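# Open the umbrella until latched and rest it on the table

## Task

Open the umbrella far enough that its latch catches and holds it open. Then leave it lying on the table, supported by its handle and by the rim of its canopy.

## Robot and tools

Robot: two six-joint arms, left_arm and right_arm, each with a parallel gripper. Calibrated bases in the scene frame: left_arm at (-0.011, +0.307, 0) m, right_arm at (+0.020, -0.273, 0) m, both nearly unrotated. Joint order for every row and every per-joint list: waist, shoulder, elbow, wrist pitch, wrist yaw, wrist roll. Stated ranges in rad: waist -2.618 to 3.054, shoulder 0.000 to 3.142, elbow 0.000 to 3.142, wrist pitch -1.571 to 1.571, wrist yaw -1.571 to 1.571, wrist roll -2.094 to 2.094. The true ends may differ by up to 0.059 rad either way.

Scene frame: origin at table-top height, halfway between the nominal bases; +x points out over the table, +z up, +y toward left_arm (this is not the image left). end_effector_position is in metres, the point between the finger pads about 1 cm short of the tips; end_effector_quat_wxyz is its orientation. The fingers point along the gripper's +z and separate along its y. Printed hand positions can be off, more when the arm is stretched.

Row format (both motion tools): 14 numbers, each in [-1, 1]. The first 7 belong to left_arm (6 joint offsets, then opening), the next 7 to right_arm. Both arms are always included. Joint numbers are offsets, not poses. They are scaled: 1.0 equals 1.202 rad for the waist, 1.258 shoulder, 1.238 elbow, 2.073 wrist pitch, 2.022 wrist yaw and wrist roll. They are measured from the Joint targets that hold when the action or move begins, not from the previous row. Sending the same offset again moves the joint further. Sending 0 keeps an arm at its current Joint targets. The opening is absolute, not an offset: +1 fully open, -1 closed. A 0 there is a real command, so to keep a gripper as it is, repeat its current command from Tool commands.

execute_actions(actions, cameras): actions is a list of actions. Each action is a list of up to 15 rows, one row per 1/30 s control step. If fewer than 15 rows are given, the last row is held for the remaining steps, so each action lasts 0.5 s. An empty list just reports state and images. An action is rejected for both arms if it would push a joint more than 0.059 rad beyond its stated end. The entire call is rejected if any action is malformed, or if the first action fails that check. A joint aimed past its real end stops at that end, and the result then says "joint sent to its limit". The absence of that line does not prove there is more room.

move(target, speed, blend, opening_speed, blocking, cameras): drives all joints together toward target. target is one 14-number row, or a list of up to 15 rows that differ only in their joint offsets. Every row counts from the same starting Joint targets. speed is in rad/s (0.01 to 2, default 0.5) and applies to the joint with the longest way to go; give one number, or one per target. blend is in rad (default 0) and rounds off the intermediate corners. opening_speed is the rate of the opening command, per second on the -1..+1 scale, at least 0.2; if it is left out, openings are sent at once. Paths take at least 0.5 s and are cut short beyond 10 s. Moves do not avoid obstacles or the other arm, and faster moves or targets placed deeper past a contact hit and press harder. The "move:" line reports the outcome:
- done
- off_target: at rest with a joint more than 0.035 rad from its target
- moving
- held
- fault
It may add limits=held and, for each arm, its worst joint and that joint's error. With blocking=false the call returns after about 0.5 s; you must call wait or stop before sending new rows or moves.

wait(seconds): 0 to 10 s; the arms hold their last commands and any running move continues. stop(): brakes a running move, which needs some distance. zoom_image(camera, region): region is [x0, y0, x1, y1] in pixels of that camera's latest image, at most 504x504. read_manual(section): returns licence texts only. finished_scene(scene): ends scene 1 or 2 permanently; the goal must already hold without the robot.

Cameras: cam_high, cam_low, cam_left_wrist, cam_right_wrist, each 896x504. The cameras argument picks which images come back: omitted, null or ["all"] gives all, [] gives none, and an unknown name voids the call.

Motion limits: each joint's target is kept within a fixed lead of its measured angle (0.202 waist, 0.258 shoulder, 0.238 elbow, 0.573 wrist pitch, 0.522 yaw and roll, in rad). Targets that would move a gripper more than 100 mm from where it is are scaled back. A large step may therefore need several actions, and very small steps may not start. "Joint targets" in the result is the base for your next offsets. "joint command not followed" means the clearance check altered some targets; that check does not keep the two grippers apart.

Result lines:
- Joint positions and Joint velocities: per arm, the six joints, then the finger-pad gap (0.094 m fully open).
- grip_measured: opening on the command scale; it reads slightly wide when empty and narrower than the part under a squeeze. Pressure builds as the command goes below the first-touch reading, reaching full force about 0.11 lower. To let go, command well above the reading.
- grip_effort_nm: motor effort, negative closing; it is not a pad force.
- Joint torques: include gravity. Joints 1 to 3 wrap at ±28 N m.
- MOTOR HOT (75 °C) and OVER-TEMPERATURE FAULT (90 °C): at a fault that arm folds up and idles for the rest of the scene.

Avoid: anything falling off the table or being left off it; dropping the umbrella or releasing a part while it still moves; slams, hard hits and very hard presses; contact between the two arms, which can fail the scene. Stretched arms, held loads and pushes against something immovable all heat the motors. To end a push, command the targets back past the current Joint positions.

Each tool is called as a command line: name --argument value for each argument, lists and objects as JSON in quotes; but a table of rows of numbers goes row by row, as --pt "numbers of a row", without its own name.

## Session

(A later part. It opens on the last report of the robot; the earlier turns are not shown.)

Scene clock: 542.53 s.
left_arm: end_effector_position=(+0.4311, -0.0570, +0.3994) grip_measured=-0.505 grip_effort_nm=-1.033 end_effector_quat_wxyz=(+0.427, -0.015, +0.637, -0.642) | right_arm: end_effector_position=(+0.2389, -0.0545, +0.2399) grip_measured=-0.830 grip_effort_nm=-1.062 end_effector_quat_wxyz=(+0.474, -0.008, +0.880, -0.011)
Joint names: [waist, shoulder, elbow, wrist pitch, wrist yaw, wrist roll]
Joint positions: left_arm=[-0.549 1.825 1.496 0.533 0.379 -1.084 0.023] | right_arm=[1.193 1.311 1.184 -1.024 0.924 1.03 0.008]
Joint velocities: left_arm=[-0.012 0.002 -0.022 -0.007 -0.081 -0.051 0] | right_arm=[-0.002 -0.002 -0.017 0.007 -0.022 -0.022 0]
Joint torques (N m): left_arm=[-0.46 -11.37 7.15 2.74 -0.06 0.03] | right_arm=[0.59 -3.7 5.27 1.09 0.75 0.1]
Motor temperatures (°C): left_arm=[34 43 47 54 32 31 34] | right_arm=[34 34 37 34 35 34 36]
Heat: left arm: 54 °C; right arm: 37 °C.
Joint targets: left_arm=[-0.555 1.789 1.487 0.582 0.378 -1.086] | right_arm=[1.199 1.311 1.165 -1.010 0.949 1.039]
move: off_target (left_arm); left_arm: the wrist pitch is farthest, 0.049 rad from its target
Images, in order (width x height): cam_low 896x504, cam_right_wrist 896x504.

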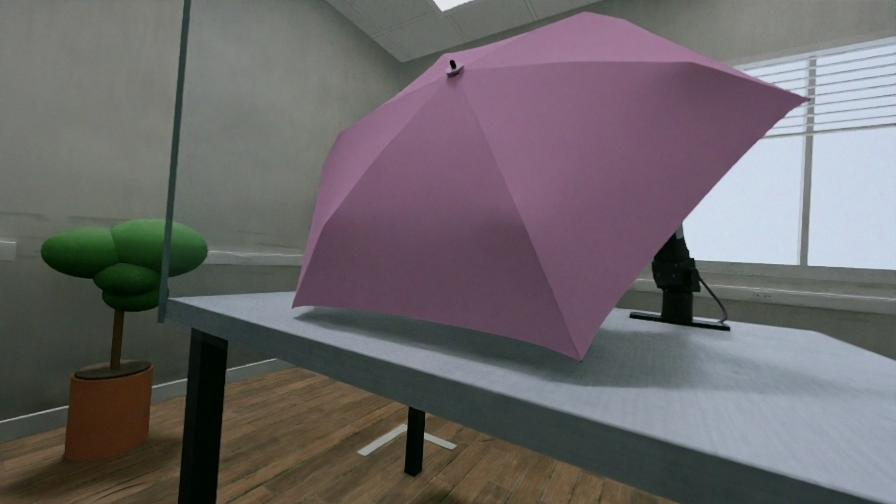

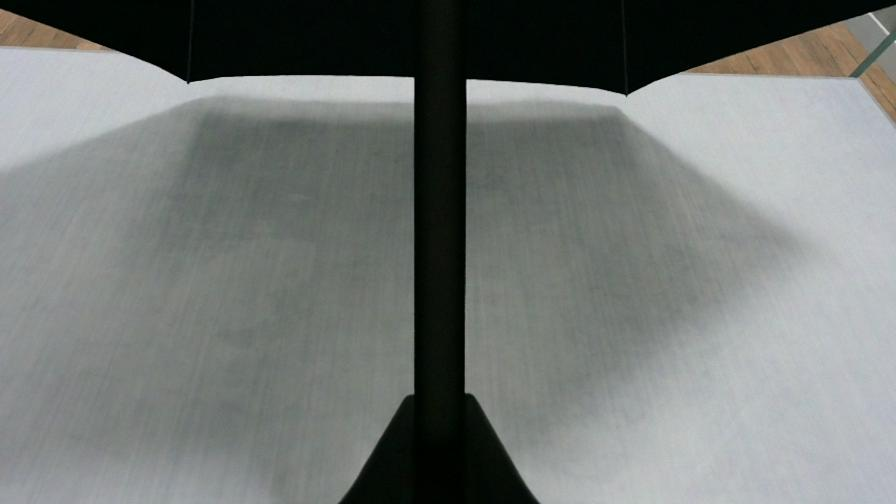

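move --target '[0, 0.0033, -0.0279, 0.012, 0, 0, -0.7, 0, -0.0031, -0.0346, 0.018, 0, 0, -1.0]' --speed 0.1 --cameras '["cam_high", "cam_low", "cam_right_wrist"]'

zoom_image --camera "cam_low" --region '[500, 300, 660, 390]'

zoom_image --camera "cam_low" --region '[250, 270, 410, 360]'

Scene clock: 545.53 s.
left_arm: end_effector_position=(+0.4307, -0.0567, +0.3889) grip_measured=-0.505 grip_effort_nm=-1.028 end_effector_quat_wxyz=(+0.425, -0.015, +0.640, -0.640) | right_arm: end_effector_position=(+0.2392, -0.0544, +0.2292) grip_measured=-0.830 grip_effort_nm=-1.057 end_effector_quat_wxyz=(+0.474, -0.009, +0.880, -0.013)
Joint names: [waist, shoulder, elbow, wrist pitch, wrist yaw, wrist roll]
Joint positions: left_arm=[-0.549 1.825 1.461 0.559 0.379 -1.081 0.023] | right_arm=[1.193 1.311 1.141 -0.986 0.926 1.03 0.008]
Joint velocities: left_arm=[0.002 -0.002 -0.007 -0.037 -0.095 -0.007 -0.001] | right_arm=[-0.007 0.017 0.002 -0.022 -0.007 -0.037 -0.001]
Joint torques (N m): left_arm=[-0.49 -11.04 7.13 2.71 -0.06 -0.02] | right_arm=[0.58 -4 5.18 1.08 0.74 0.1]
Motor temperatures (°C): left_arm=[34 43 46 55 32 31 34] | right_arm=[34 34 37 34 35 34 36]
Heat: left arm: 55 °C; right arm: 37 °C.
Joint targets: left_arm=[-0.555 1.793 1.453 0.607 0.378 -1.086] | right_arm=[1.199 1.307 1.122 -0.973 0.949 1.038]
move: off_target (left_arm); left_arm: the wrist pitch is farthest, 0.048 rad from its target
Images, in order (width x height): cam_high 896x504, cam_low 896x504, cam_right_wrist 896x504.

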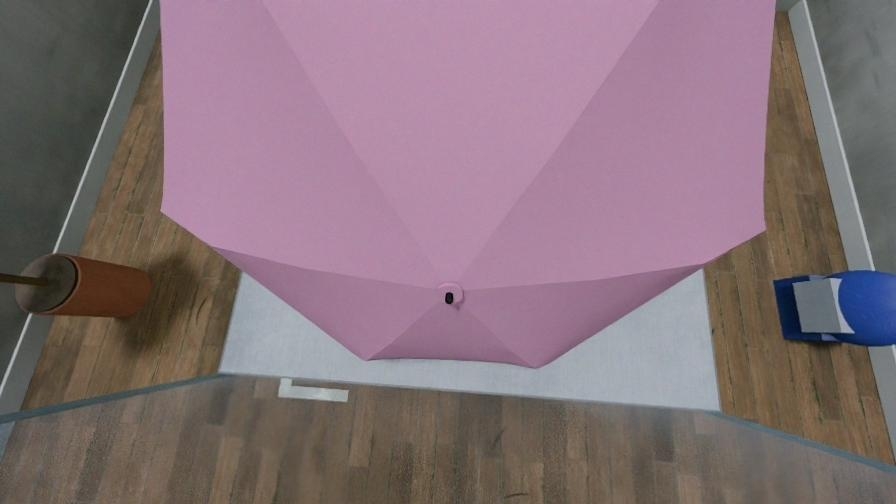

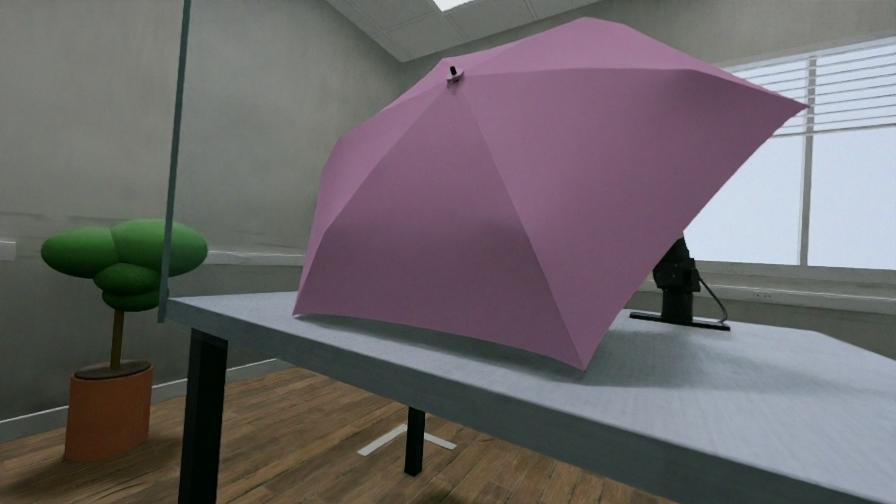

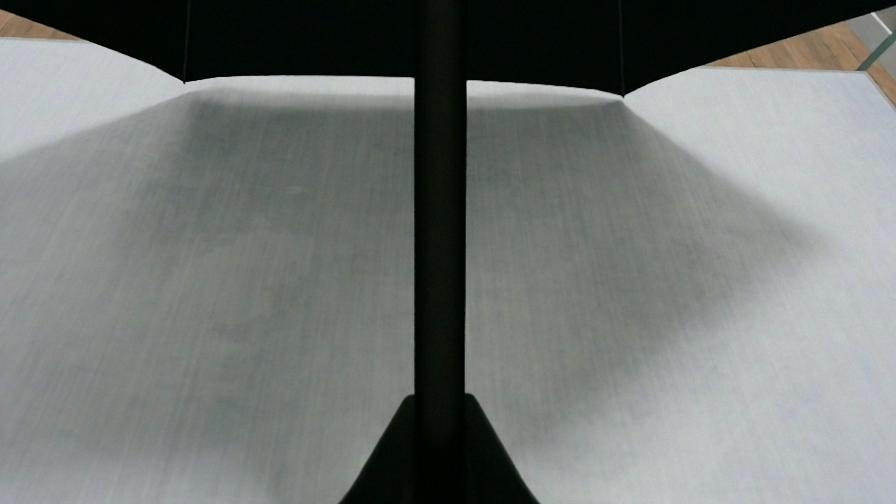

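Scaled by 3.150 from the camera's 896x504 image, which has a finer 1280x720 frame.

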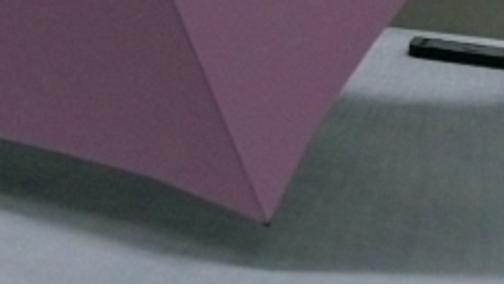

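Scaled by 3.150 from the camera's 896x504 image, which has a finer 1280x720 frame.

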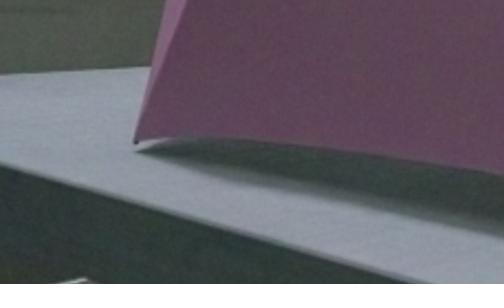

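move --target '[0, 0.0023, -0.0195, 0.0105, 0, 0, -0.7, 0, -0.0022, -0.0242, 0.013, 0, 0, -1.0]' --speed 0.08 --cameras '["cam_high", "cam_low", "cam_right_wrist"]'

zoom_image --camera "cam_low" --region '[500, 300, 660, 390]'

zoom_image --camera "cam_low" --region '[250, 270, 410, 360]'

Scene clock: 547.83 s.
left_arm: end_effector_position=(+0.4299, -0.0563, +0.3834) grip_measured=-0.505 grip_effort_nm=-1.033 end_effector_quat_wxyz=(+0.426, -0.014, +0.639, -0.640) | right_arm: end_effector_position=(+0.2395, -0.0547, +0.2223) grip_measured=-0.830 grip_effort_nm=-1.067 end_effector_quat_wxyz=(+0.476, -0.009, +0.880, -0.014)
Joint names: [waist, shoulder, elbow, wrist pitch, wrist yaw, wrist roll]
Joint positions: left_arm=[-0.549 1.825 1.438 0.584 0.379 -1.079 0.023] | right_arm=[1.193 1.311 1.112 -0.959 0.93 1.03 0.008]
Joint velocities: left_arm=[-0.017 -0.007 -0.017 -0.066 0.051 -0.037 -0.001] | right_arm=[-0.007 -0.017 -0.002 -0.037 -0.051 -0.022 -0.001]
Joint torques (N m): left_arm=[-0.49 -10.81 7.02 2.68 -0.07 -0.02] | right_arm=[0.59 -4.19 5.09 1.07 0.68 0.1]
Motor temperatures (°C): left_arm=[34 43 46 55 32 31 34] | right_arm=[34 34 37 34 35 34 36]
Heat: left arm: 55 °C; right arm: 37 °C.
Joint targets: left_arm=[-0.555 1.796 1.429 0.629 0.378 -1.085] | right_arm=[1.199 1.305 1.092 -0.946 0.949 1.038]
move: off_target (left_arm); left_arm: the wrist pitch is farthest, 0.045 rad from its target
Images, in order (width x height): cam_high 896x504, cam_low 896x504, cam_right_wrist 896x504.

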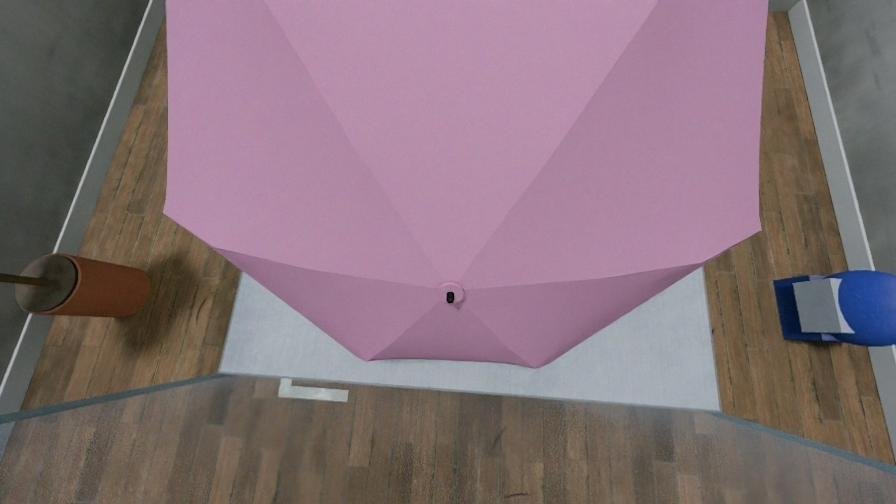

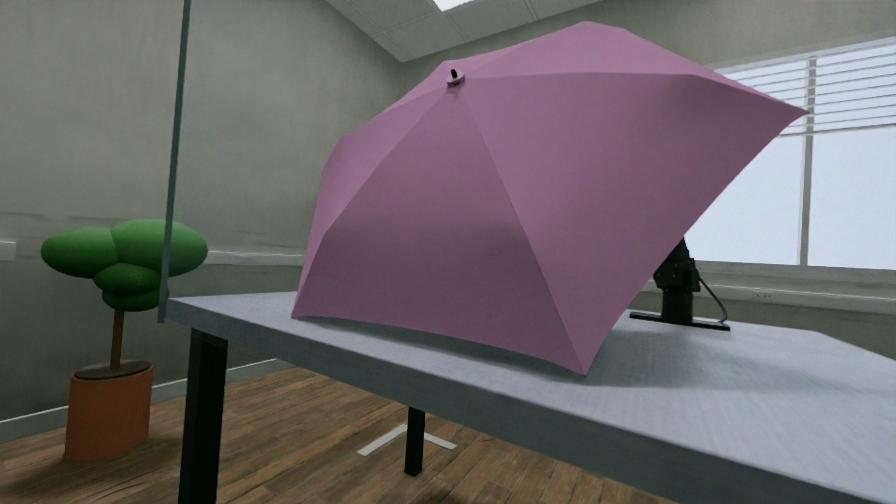

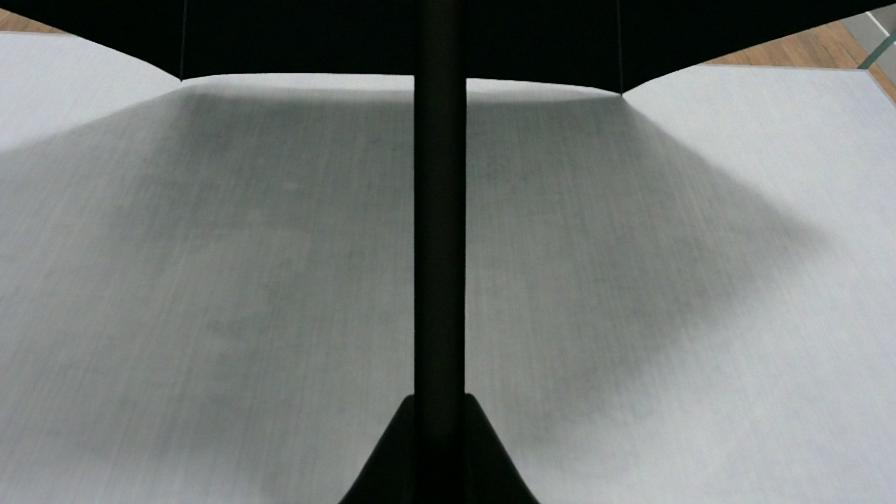

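Scaled by 3.150 from the camera's 896x504 image, which has a finer 1280x720 frame.

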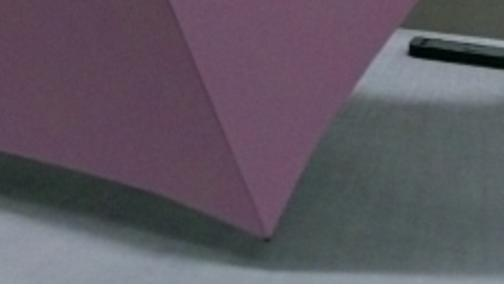

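Scaled by 3.150 from the camera's 896x504 image, which has a finer 1280x720 frame.

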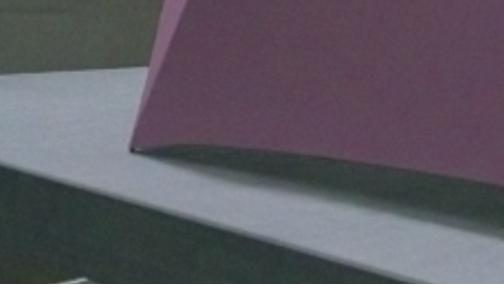

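move --target '[0.0035, 0.0015, -0.0125, 0.0075, 0, 0, -0.7, 0, -0.0013, -0.0138, 0.0075, 0, 0, -1.0]' --speed 0.06 --cameras '["cam_high", "cam_low", "cam_right_wrist"]'

zoom_image --camera "cam_low" --region '[500, 300, 660, 390]'

zoom_image --camera "cam_low" --region '[250, 270, 410, 360]'

zoom_image --camera "cam_right_wrist" --region '[120, 30, 280, 120]'

Scene clock: 555.13 s.
left_arm: end_effector_position=(+0.4291, -0.0560, +0.3809) grip_measured=-0.505 grip_effort_nm=-1.038 end_effector_quat_wxyz=(+0.428, -0.013, +0.638, -0.641) | right_arm: end_effector_position=(+0.2398, -0.0548, +0.2187) grip_measured=-0.830 grip_effort_nm=-1.067 end_effector_quat_wxyz=(+0.477, -0.009, +0.879, -0.015)
Joint names: [waist, shoulder, elbow, wrist pitch, wrist yaw, wrist roll]
Joint positions: left_arm=[-0.549 1.825 1.423 0.604 0.38 -1.078 0.023] | right_arm=[1.194 1.311 1.096 -0.943 0.935 1.03 0.008]
Joint velocities: left_arm=[-0.017 -0.002 0.007 0.066 -0.051 0.007 0.001] | right_arm=[-0.022 0.017 -0.012 0.007 0.037 0.037 0]
Joint torques (N m): left_arm=[-0.1 -10.63 6.98 2.63 -0.07 -0.04] | right_arm=[0.54 -4.34 5.09 1.05 0.65 0.09]
Motor temperatures (°C): left_arm=[34 42 45 55 32 31 34] | right_arm=[34 34 37 34 35 34 36]
Heat: left arm: 55 °C; right arm: 37 °C.
Joint targets: left_arm=[-0.550 1.798 1.413 0.644 0.378 -1.085] | right_arm=[1.199 1.303 1.075 -0.930 0.949 1.038]
move: off_target (left_arm); left_arm: the wrist pitch is farthest, 0.040 rad from its target
Images, in order (width x height): cam_high 896x504, cam_low 896x504, cam_right_wrist 896x504.

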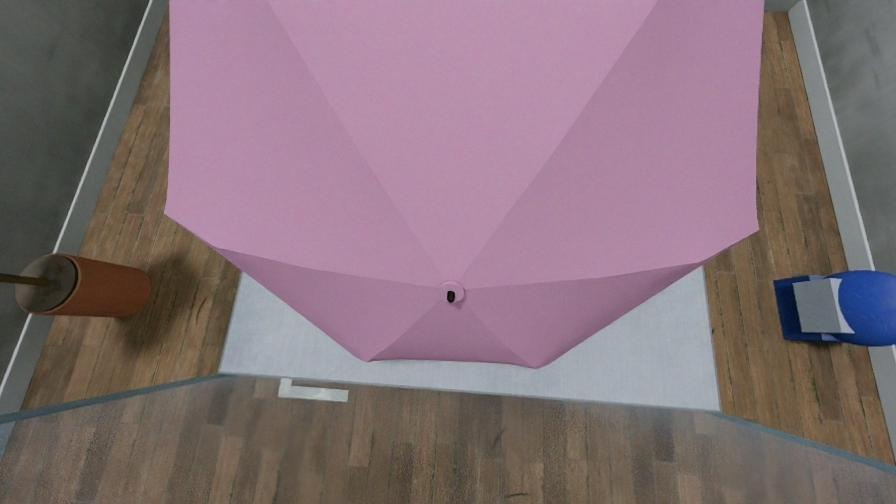

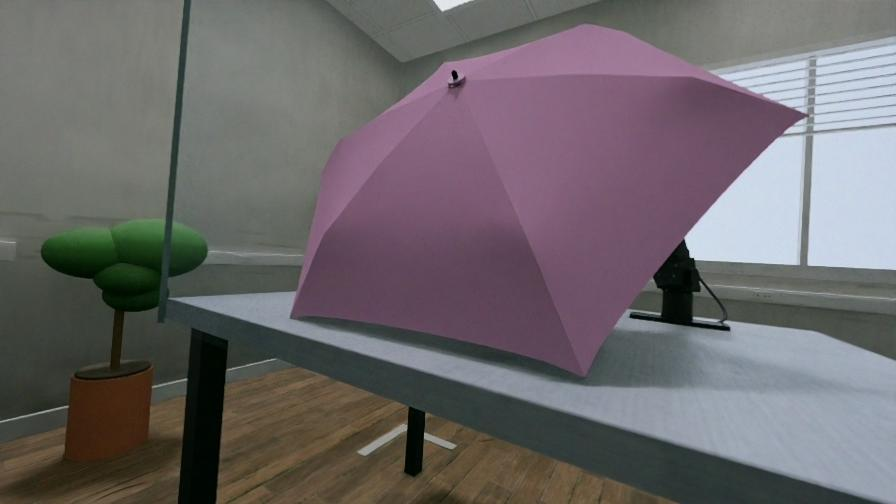

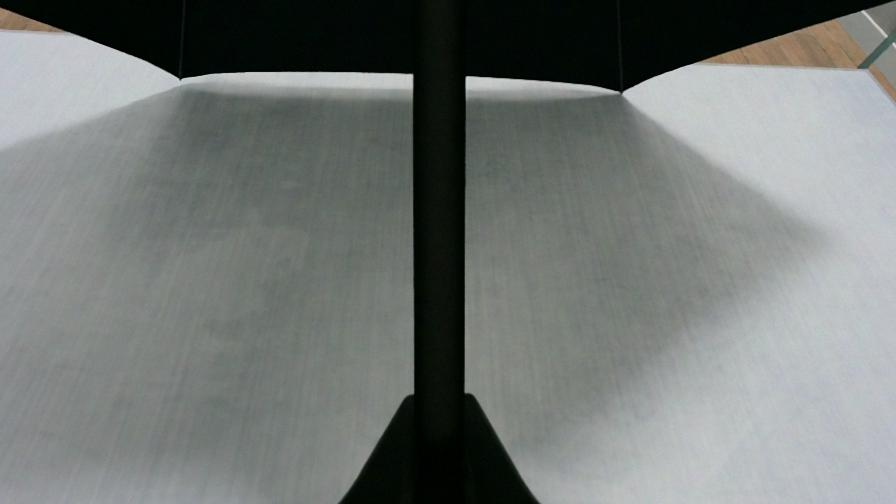

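Scaled by 3.150 from the camera's 896x504 image, which has a finer 1280x720 frame.

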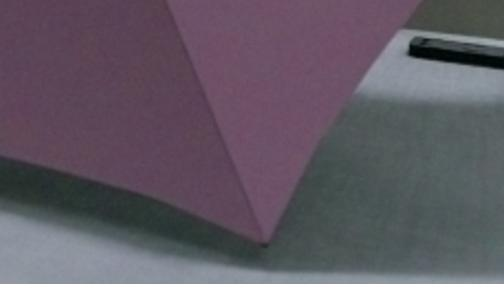

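Scaled by 3.150 from the camera's 896x504 image, which has a finer 1280x720 frame.

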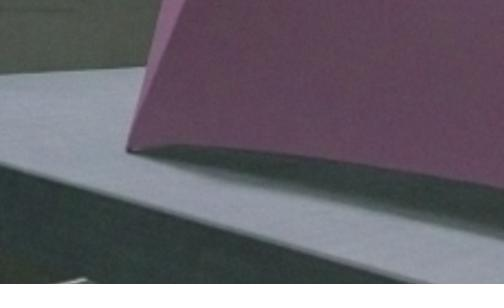

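Scaled by 3.150 from the camera's 896x504 image, which has a finer 1280x720 frame.

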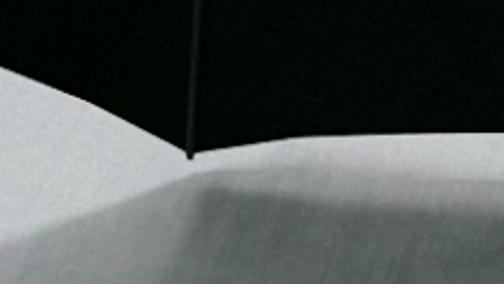

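move --target '[0, 0, 0, 0, 0, 0, -0.2, 0, 0, 0, 0, 0, 0, -1.0]' --opening_speed 0.4 --cameras '["cam_high", "cam_low", "cam_left_wrist", "cam_right_wrist"]'

Scene clock: 558.10 s.
left_arm: end_effector_position=(+0.4283, -0.0554, +0.3855) grip_measured=-0.201 grip_effort_nm=0.071 end_effector_quat_wxyz=(+0.431, -0.012, +0.631, -0.646) | right_arm: end_effector_position=(+0.2397, -0.0547, +0.2186) grip_measured=-0.830 grip_effort_nm=-1.062 end_effector_quat_wxyz=(+0.477, -0.009, +0.879, -0.015)
Joint names: [waist, shoulder, elbow, wrist pitch, wrist yaw, wrist roll]
Joint positions: left_arm=[-0.549 1.825 1.423 0.624 0.38 -1.086 0.038] | right_arm=[1.194 1.311 1.096 -0.942 0.935 1.03 0.008]
Joint velocities: left_arm=[0.002 0.002 -0.012 0.051 0.007 0.037 0.001] | right_arm=[-0.002 0.007 -0.007 0.051 -0.037 -0.007 0]
Joint torques (N m): left_arm=[-0.1 -10.65 6.97 2.42 -0.08 0.05] | right_arm=[0.49 -4.36 5.16 1.08 0.65 0.1]
Motor temperatures (°C): left_arm=[34 42 45 56 32 31 34] | right_arm=[34 34 37 34 35 34 37]
Heat: left arm: 56 °C; right arm: 37 °C.
Joint targets: left_arm=[-0.550 1.798 1.413 0.644 0.378 -1.086] | right_arm=[1.199 1.303 1.075 -0.930 0.949 1.038]
move: done

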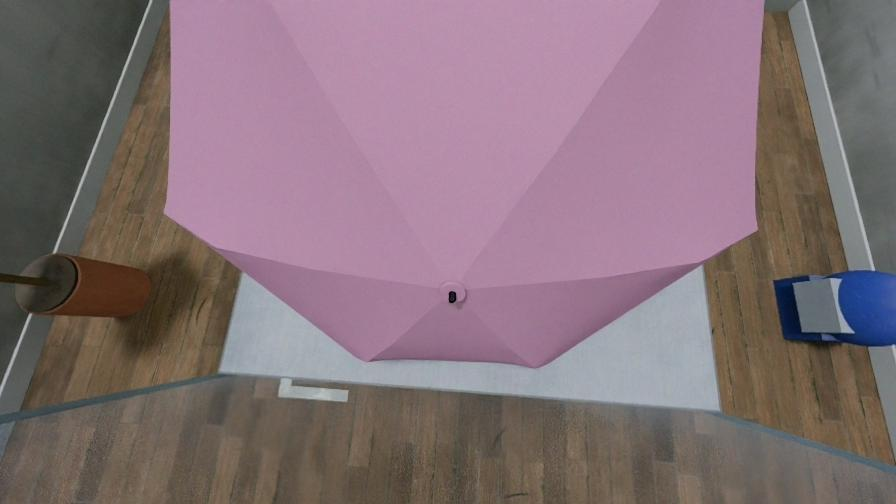

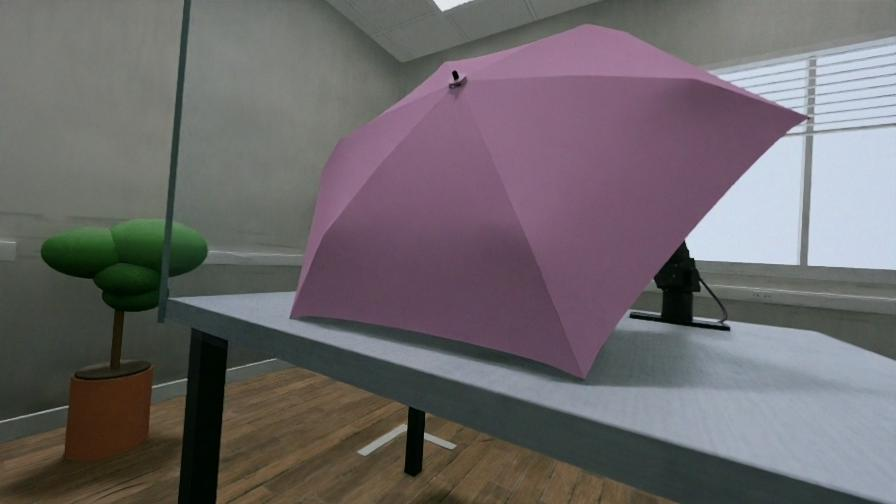

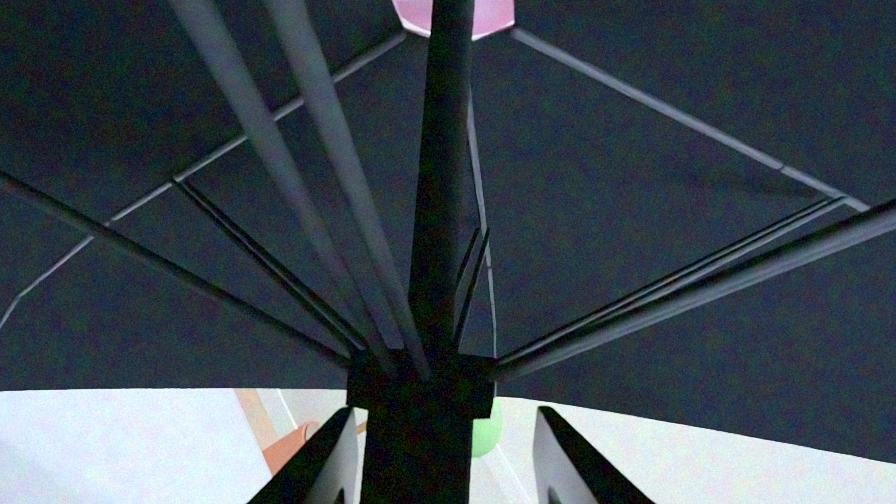

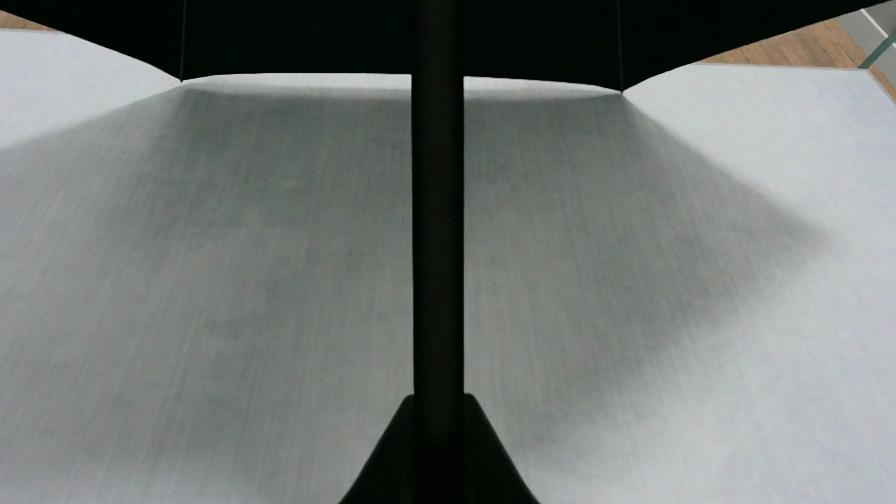

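move --target '[0, 0, 0, 0, 0, 0, 0.3, 0, 0, 0, 0, 0, 0, -1.0]' --opening_speed 0.8 --cameras '["cam_left_wrist"]'

move --pt "0.043 -0.1256 -0.1858 0.0371 0.0247 -0.0072 0.3 0 0 0 0 0 0 -1.0" --pt "0.098 -0.2472 -0.3481 0.0637 0.0569 -0.0145 0.3 0 0 0 0 0 0 -1.0" --speed 0.4 --blend 0.03

Scene clock: 570.73 s.
left_arm: end_effector_position=(+0.4276, -0.0549, +0.3890) grip_measured=+0.299 grip_effort_nm=0.066 end_effector_quat_wxyz=(+0.435, -0.010, +0.625, -0.648) | right_arm: end_effector_position=(+0.2390, -0.0550, +0.2169) grip_measured=-0.830 grip_effort_nm=-1.057 end_effector_quat_wxyz=(+0.476, -0.011, +0.879, -0.017)
Joint names: [waist, shoulder, elbow, wrist pitch, wrist yaw, wrist roll]
Joint positions: left_arm=[-0.549 1.825 1.423 0.639 0.38 -1.086 0.061] | right_arm=[1.196 1.311 1.09 -0.942 0.934 1.029 0.008]
Joint velocities: left_arm=[-0.002 0.007 -0.007 0.007 0.051 0.037 -0.001] | right_arm=[0.002 0.012 0.012 0.051 -0.022 0.037 0]
Joint torques (N m): left_arm=[-0.13 -10.63 6.95 2.23 -0.08 0.05] | right_arm=[0.28 -4.36 5.59 1.06 0.64 0.11]
Motor temperatures (°C): left_arm=[34 42 44 56 32 31 34] | right_arm=[34 35 36 35 35 34 37]
Heat: left arm: 56 °C; right arm: 37 °C.
Joint targets: left_arm=[-0.550 1.798 1.413 0.644 0.378 -1.086] | right_arm=[1.199 1.303 1.075 -0.930 0.949 1.039]
move: done
Images, in order (width x height): cam_left_wrist 896x504.

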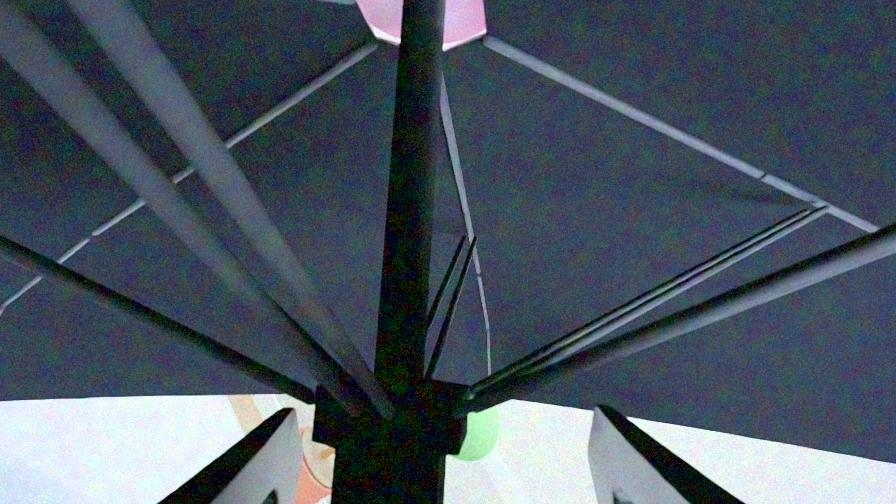

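Scene clock: 572.40 s.
left_arm: end_effector_position=(+0.3699, +0.0237, +0.3747) grip_measured=+0.299 grip_effort_nm=0.071 end_effector_quat_wxyz=(+0.439, -0.007, +0.621, -0.650) | right_arm: end_effector_position=(+0.2390, -0.0550, +0.2169) grip_measured=-0.830 grip_effort_nm=-1.057 end_effector_quat_wxyz=(+0.476, -0.011, +0.879, -0.017)
Joint names: [waist, shoulder, elbow, wrist pitch, wrist yaw, wrist roll]
Joint positions: left_arm=[-0.439 1.509 1.002 0.77 0.486 -1.114 0.061] | right_arm=[1.196 1.311 1.09 -0.942 0.934 1.029 0.008]
Joint velocities: left_arm=[0.007 -0.002 0.007 0.066 0.007 -0.007 0] | right_arm=[0.017 0.007 0.022 0.022 -0.037 0.037 -0.001]
Joint torques (N m): left_arm=[0.55 -7.57 6.02 2.19 -0.04 0.05] | right_arm=[0.27 -4.37 5.61 1.07 0.65 0.11]
Motor temperatures (°C): left_arm=[34 42 44 56 32 31 33] | right_arm=[34 35 36 35 35 34 37]
Heat: left arm: 56 °C; right arm: 37 °C.
Joint targets: left_arm=[-0.433 1.487 0.982 0.776 0.493 -1.115] | right_arm=[1.199 1.303 1.075 -0.930 0.949 1.039]
move: done

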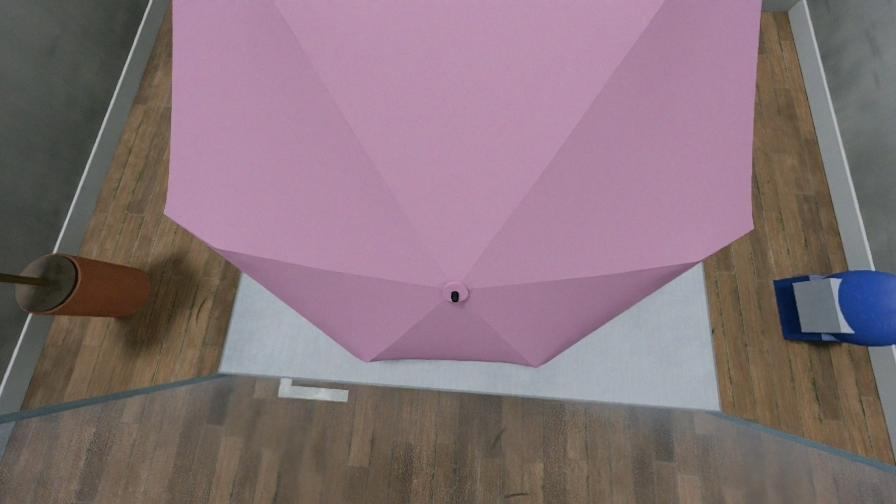

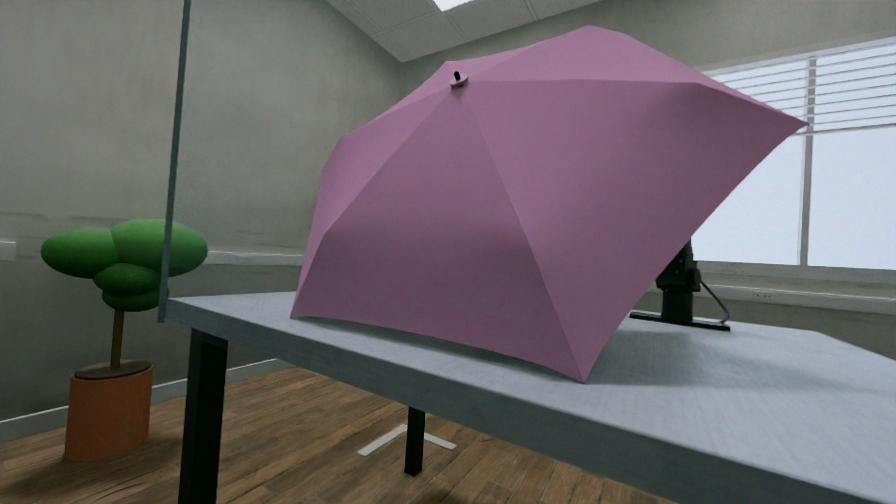

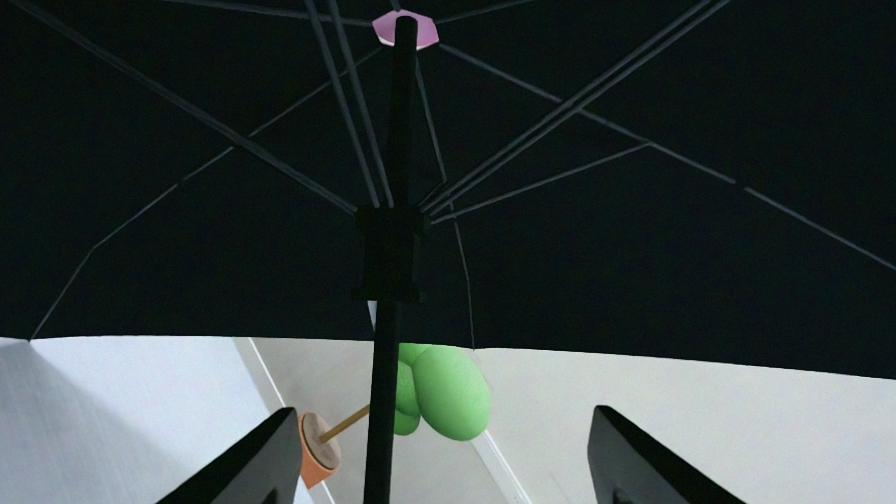

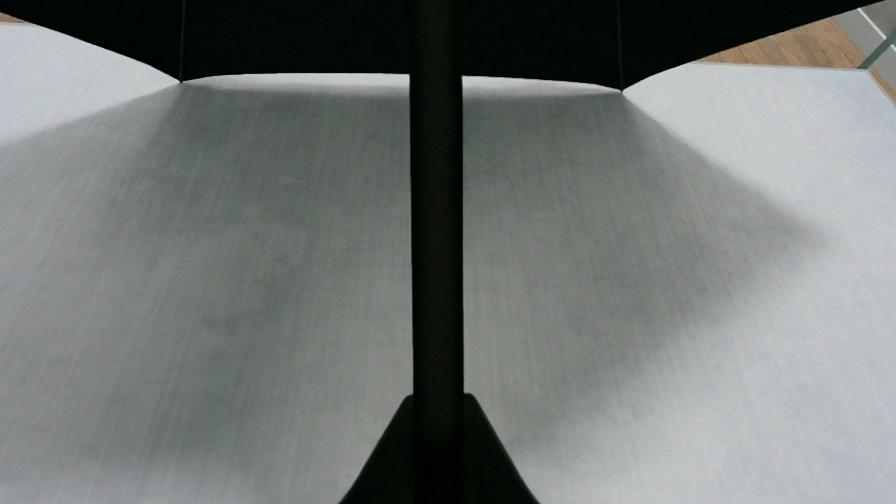

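Check for the latch tooth below the runner.

zoom_image --camera "cam_left_wrist" --region '[300, 180, 480, 360]'

Scaled by 2.800 from the camera's 896x504 image, which has a finer 1280x720 frame.

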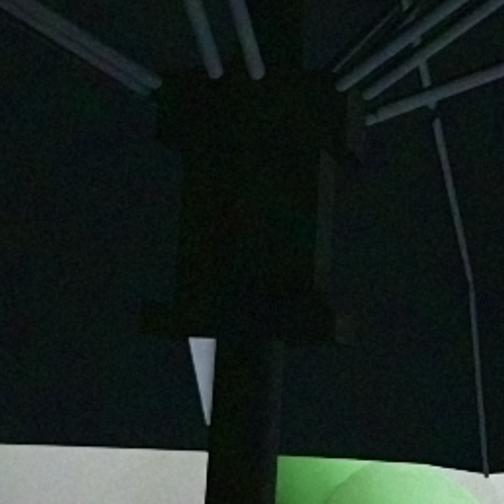

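move --pt "0.0025 -0.1486 -0.4701 0.2865 -0.0312 -0.0865 0.3 0 0 0 0 0 0 -1.0" --pt "0.3186 -0.3871 -0.5509 0.2865 -0.1944 0.4031 0.3 0 0 0 0 0 0 -1.0" --pt "0.9842 -0.3871 -0.5509 0.2865 -0.2438 0.5514 0.3 0 0 0 0 0 0 -1.0" --speed 0.7 --blend 0.08

Scene clock: 591.67 s.
left_arm: end_effector_position=(+0.2153, +0.5046, +0.3878) grip_measured=+0.299 grip_effort_nm=0.061 end_effector_quat_wxyz=(+0.846, -0.151, +0.405, +0.313) | right_arm: end_effector_position=(+0.2390, -0.0550, +0.2169) grip_measured=-0.830 grip_effort_nm=-1.067 end_effector_quat_wxyz=(+0.476, -0.011, +0.879, -0.017)
Joint names: [waist, shoulder, elbow, wrist pitch, wrist yaw, wrist roll]
Joint positions: left_arm=[0.744 1.012 0.319 1.37 0.005 -0.006 0.061] | right_arm=[1.196 1.311 1.09 -0.942 0.934 1.029 0.008]
Joint velocities: left_arm=[0.002 -0.007 0.012 -0.168 -0.051 0.081 0] | right_arm=[-0.007 0.012 -0.002 0.007 -0.066 0.022 0]
Joint torques (N m): left_arm=[0.53 -2.33 5.33 1.7 -0.08 0.1] | right_arm=[0.29 -4.36 5.56 1.05 0.63 0.1]
Motor temperatures (°C): left_arm=[34 40 43 54 32 31 33] | right_arm=[34 35 36 35 35 34 37]
Heat: left arm: 54 °C; right arm: 37 °C.
Joint targets: left_arm=[0.750 1.000 0.300 1.370 0.000 0.000] | right_arm=[1.199 1.303 1.075 -0.930 0.949 1.039]
move: done

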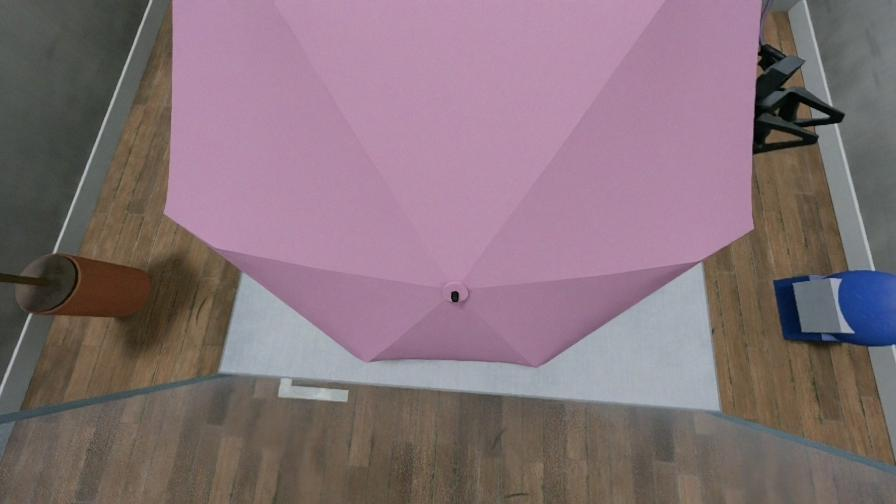

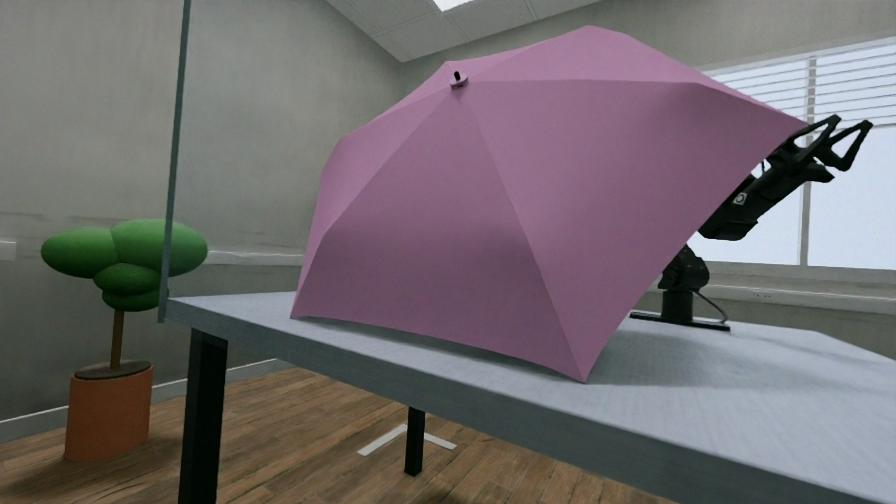

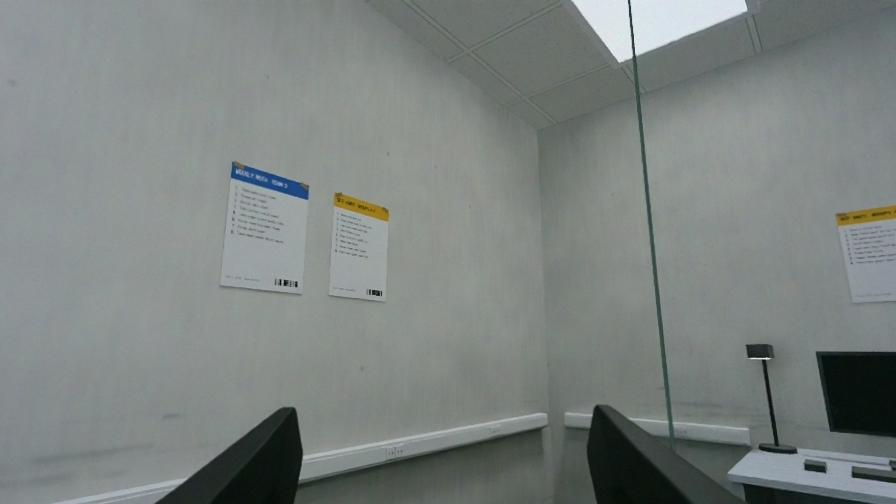

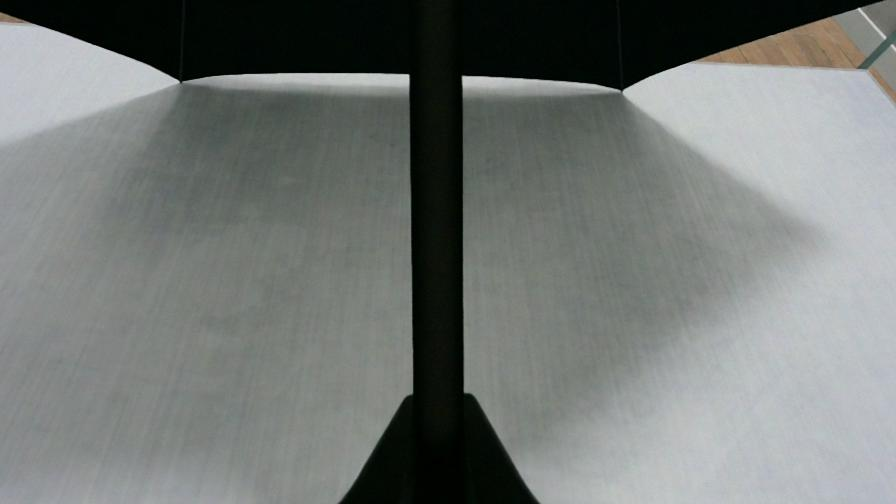

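move --pt "0.312 0 0 0 0 0 0.3 0.0717 0.0028 -0.1166 0.0401 0.0468 0.0495 -1.0" --pt "0.624 0 0 0 0 0 0.0 0.1370 0.0378 -0.2142 0.0771 0.0907 0.1064 -1.0" --speed 0.25 --blend 0.05 --cameras '["cam_high", "cam_low", "cam_right_wrist"]'

every target must give the same left_gripper/opening; nothing of the call was run
Scene clock: 633.97 s.
left_arm: end_effector_position=(+0.2153, +0.5046, +0.3878) grip_measured=+0.299 grip_effort_nm=0.066 end_effector_quat_wxyz=(+0.845, -0.151, +0.405, +0.313) | right_arm: end_effector_position=(+0.2390, -0.0550, +0.2169) grip_measured=-0.830 grip_effort_nm=-1.057 end_effector_quat_wxyz=(+0.476, -0.011, +0.879, -0.017)
Joint names: [waist, shoulder, elbow, wrist pitch, wrist yaw, wrist roll]
Joint positions: left_arm=[0.744 1.012 0.319 1.37 0.005 -0.006 0.061] | right_arm=[1.196 1.311 1.09 -0.942 0.934 1.029 0.008]
Joint velocities: left_arm=[-0.007 0.002 -0.017 -0.066 -0.125 -0.022 0] | right_arm=[-0.012 0.002 0.012 0.022 -0.037 -0.007 0]
Joint torques (N m): left_arm=[0.53 -2.35 5.34 1.7 -0.07 0.11] | right_arm=[0.34 -4.37 5.59 1.05 0.65 0.11]
Motor temperatures (°C): left_arm=[34 38 42 50 32 31 32] | right_arm=[34 35 36 35 35 34 37]
Heat: left arm: 50 °C; right arm: 37 °C.
Joint targets: left_arm=[0.750 1.000 0.300 1.370 0.000 0.000] | right_arm=[1.199 1.303 1.075 -0.930 0.949 1.039]
Tool commands: left_gripper/opening=+0.3 right_gripper/opening=-1.0

move --pt "0.312 0 0 0 0 0 0.3 0.0717 0.0028 -0.1166 0.0401 0.0468 0.0495 -1.0" --pt "0.624 0 0 0 0 0 0.3 0.1370 0.0378 -0.2142 0.0771 0.0907 0.1064 -1.0" --speed 0.25 --blend 0.05 --cameras '["cam_high", "cam_low", "cam_right_wrist"]'

Scene clock: 638.53 s.
left_arm: end_effector_position=(+0.0193, +0.6058, +0.3878) grip_measured=+0.299 grip_effort_nm=0.056 end_effector_quat_wxyz=(+0.672, -0.289, +0.321, +0.602) | right_arm: end_effector_position=(+0.2118, -0.0569, +0.1609) grip_measured=-0.830 grip_effort_nm=-1.053 end_effector_quat_wxyz=(+0.531, -0.012, +0.847, -0.016)
Joint names: [waist, shoulder, elbow, wrist pitch, wrist yaw, wrist roll]
Joint positions: left_arm=[1.494 1.012 0.319 1.37 0.004 -0.005 0.061] | right_arm=[1.359 1.344 0.825 -0.791 1.103 1.235 0.008]
Joint velocities: left_arm=[-0.007 0.002 0.022 0.066 0.007 -0.051 -0.001] | right_arm=[0.012 -0.012 -0.012 0.007 -0.007 0.022 0]
Joint torques (N m): left_arm=[0.51 -2.35 5.34 1.7 -0.06 0.11] | right_arm=[0.51 -3.17 5.24 0.91 0.89 0.21]
Motor temperatures (°C): left_arm=[34 38 42 50 32 31 32] | right_arm=[34 35 36 35 35 34 37]
Heat: left arm: 50 °C; right arm: 37 °C.
Joint targets: left_arm=[1.500 1.000 0.300 1.370 0.000 0.000] | right_arm=[1.364 1.350 0.810 -0.770 1.133 1.254]
move: done
Images, in order (width x height): cam_high 896x504, cam_low 896x504, cam_right_wrist 896x504.

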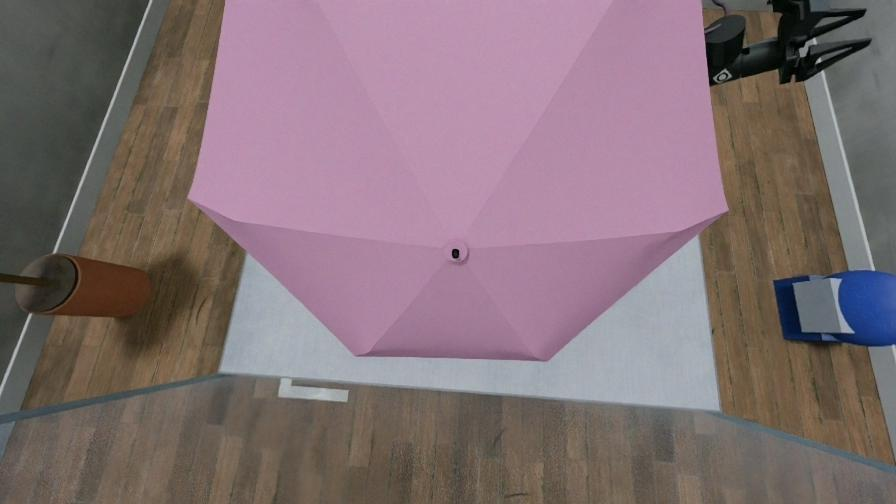

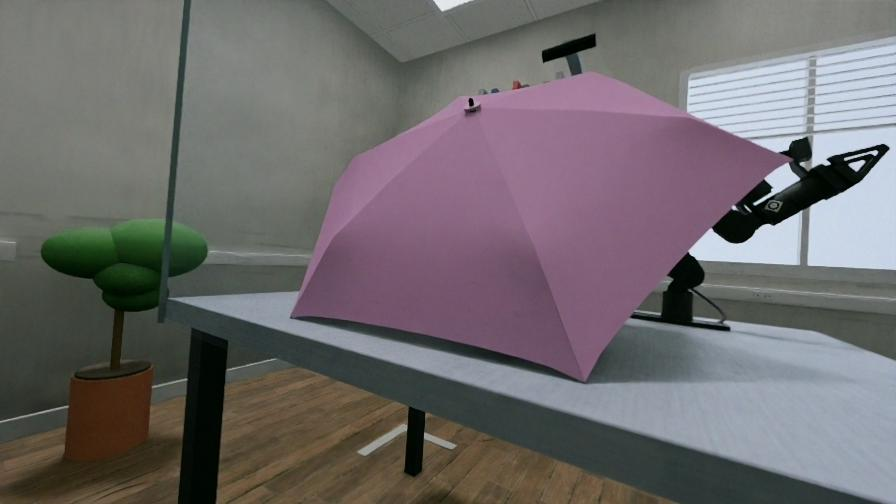

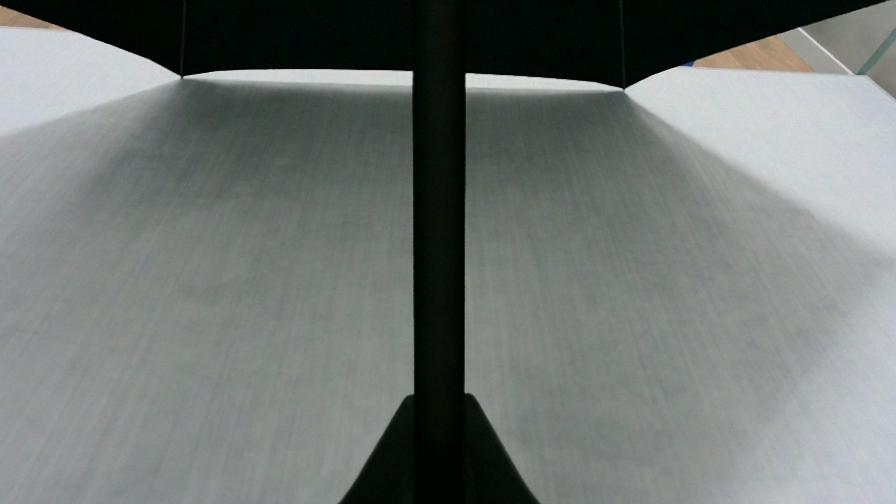

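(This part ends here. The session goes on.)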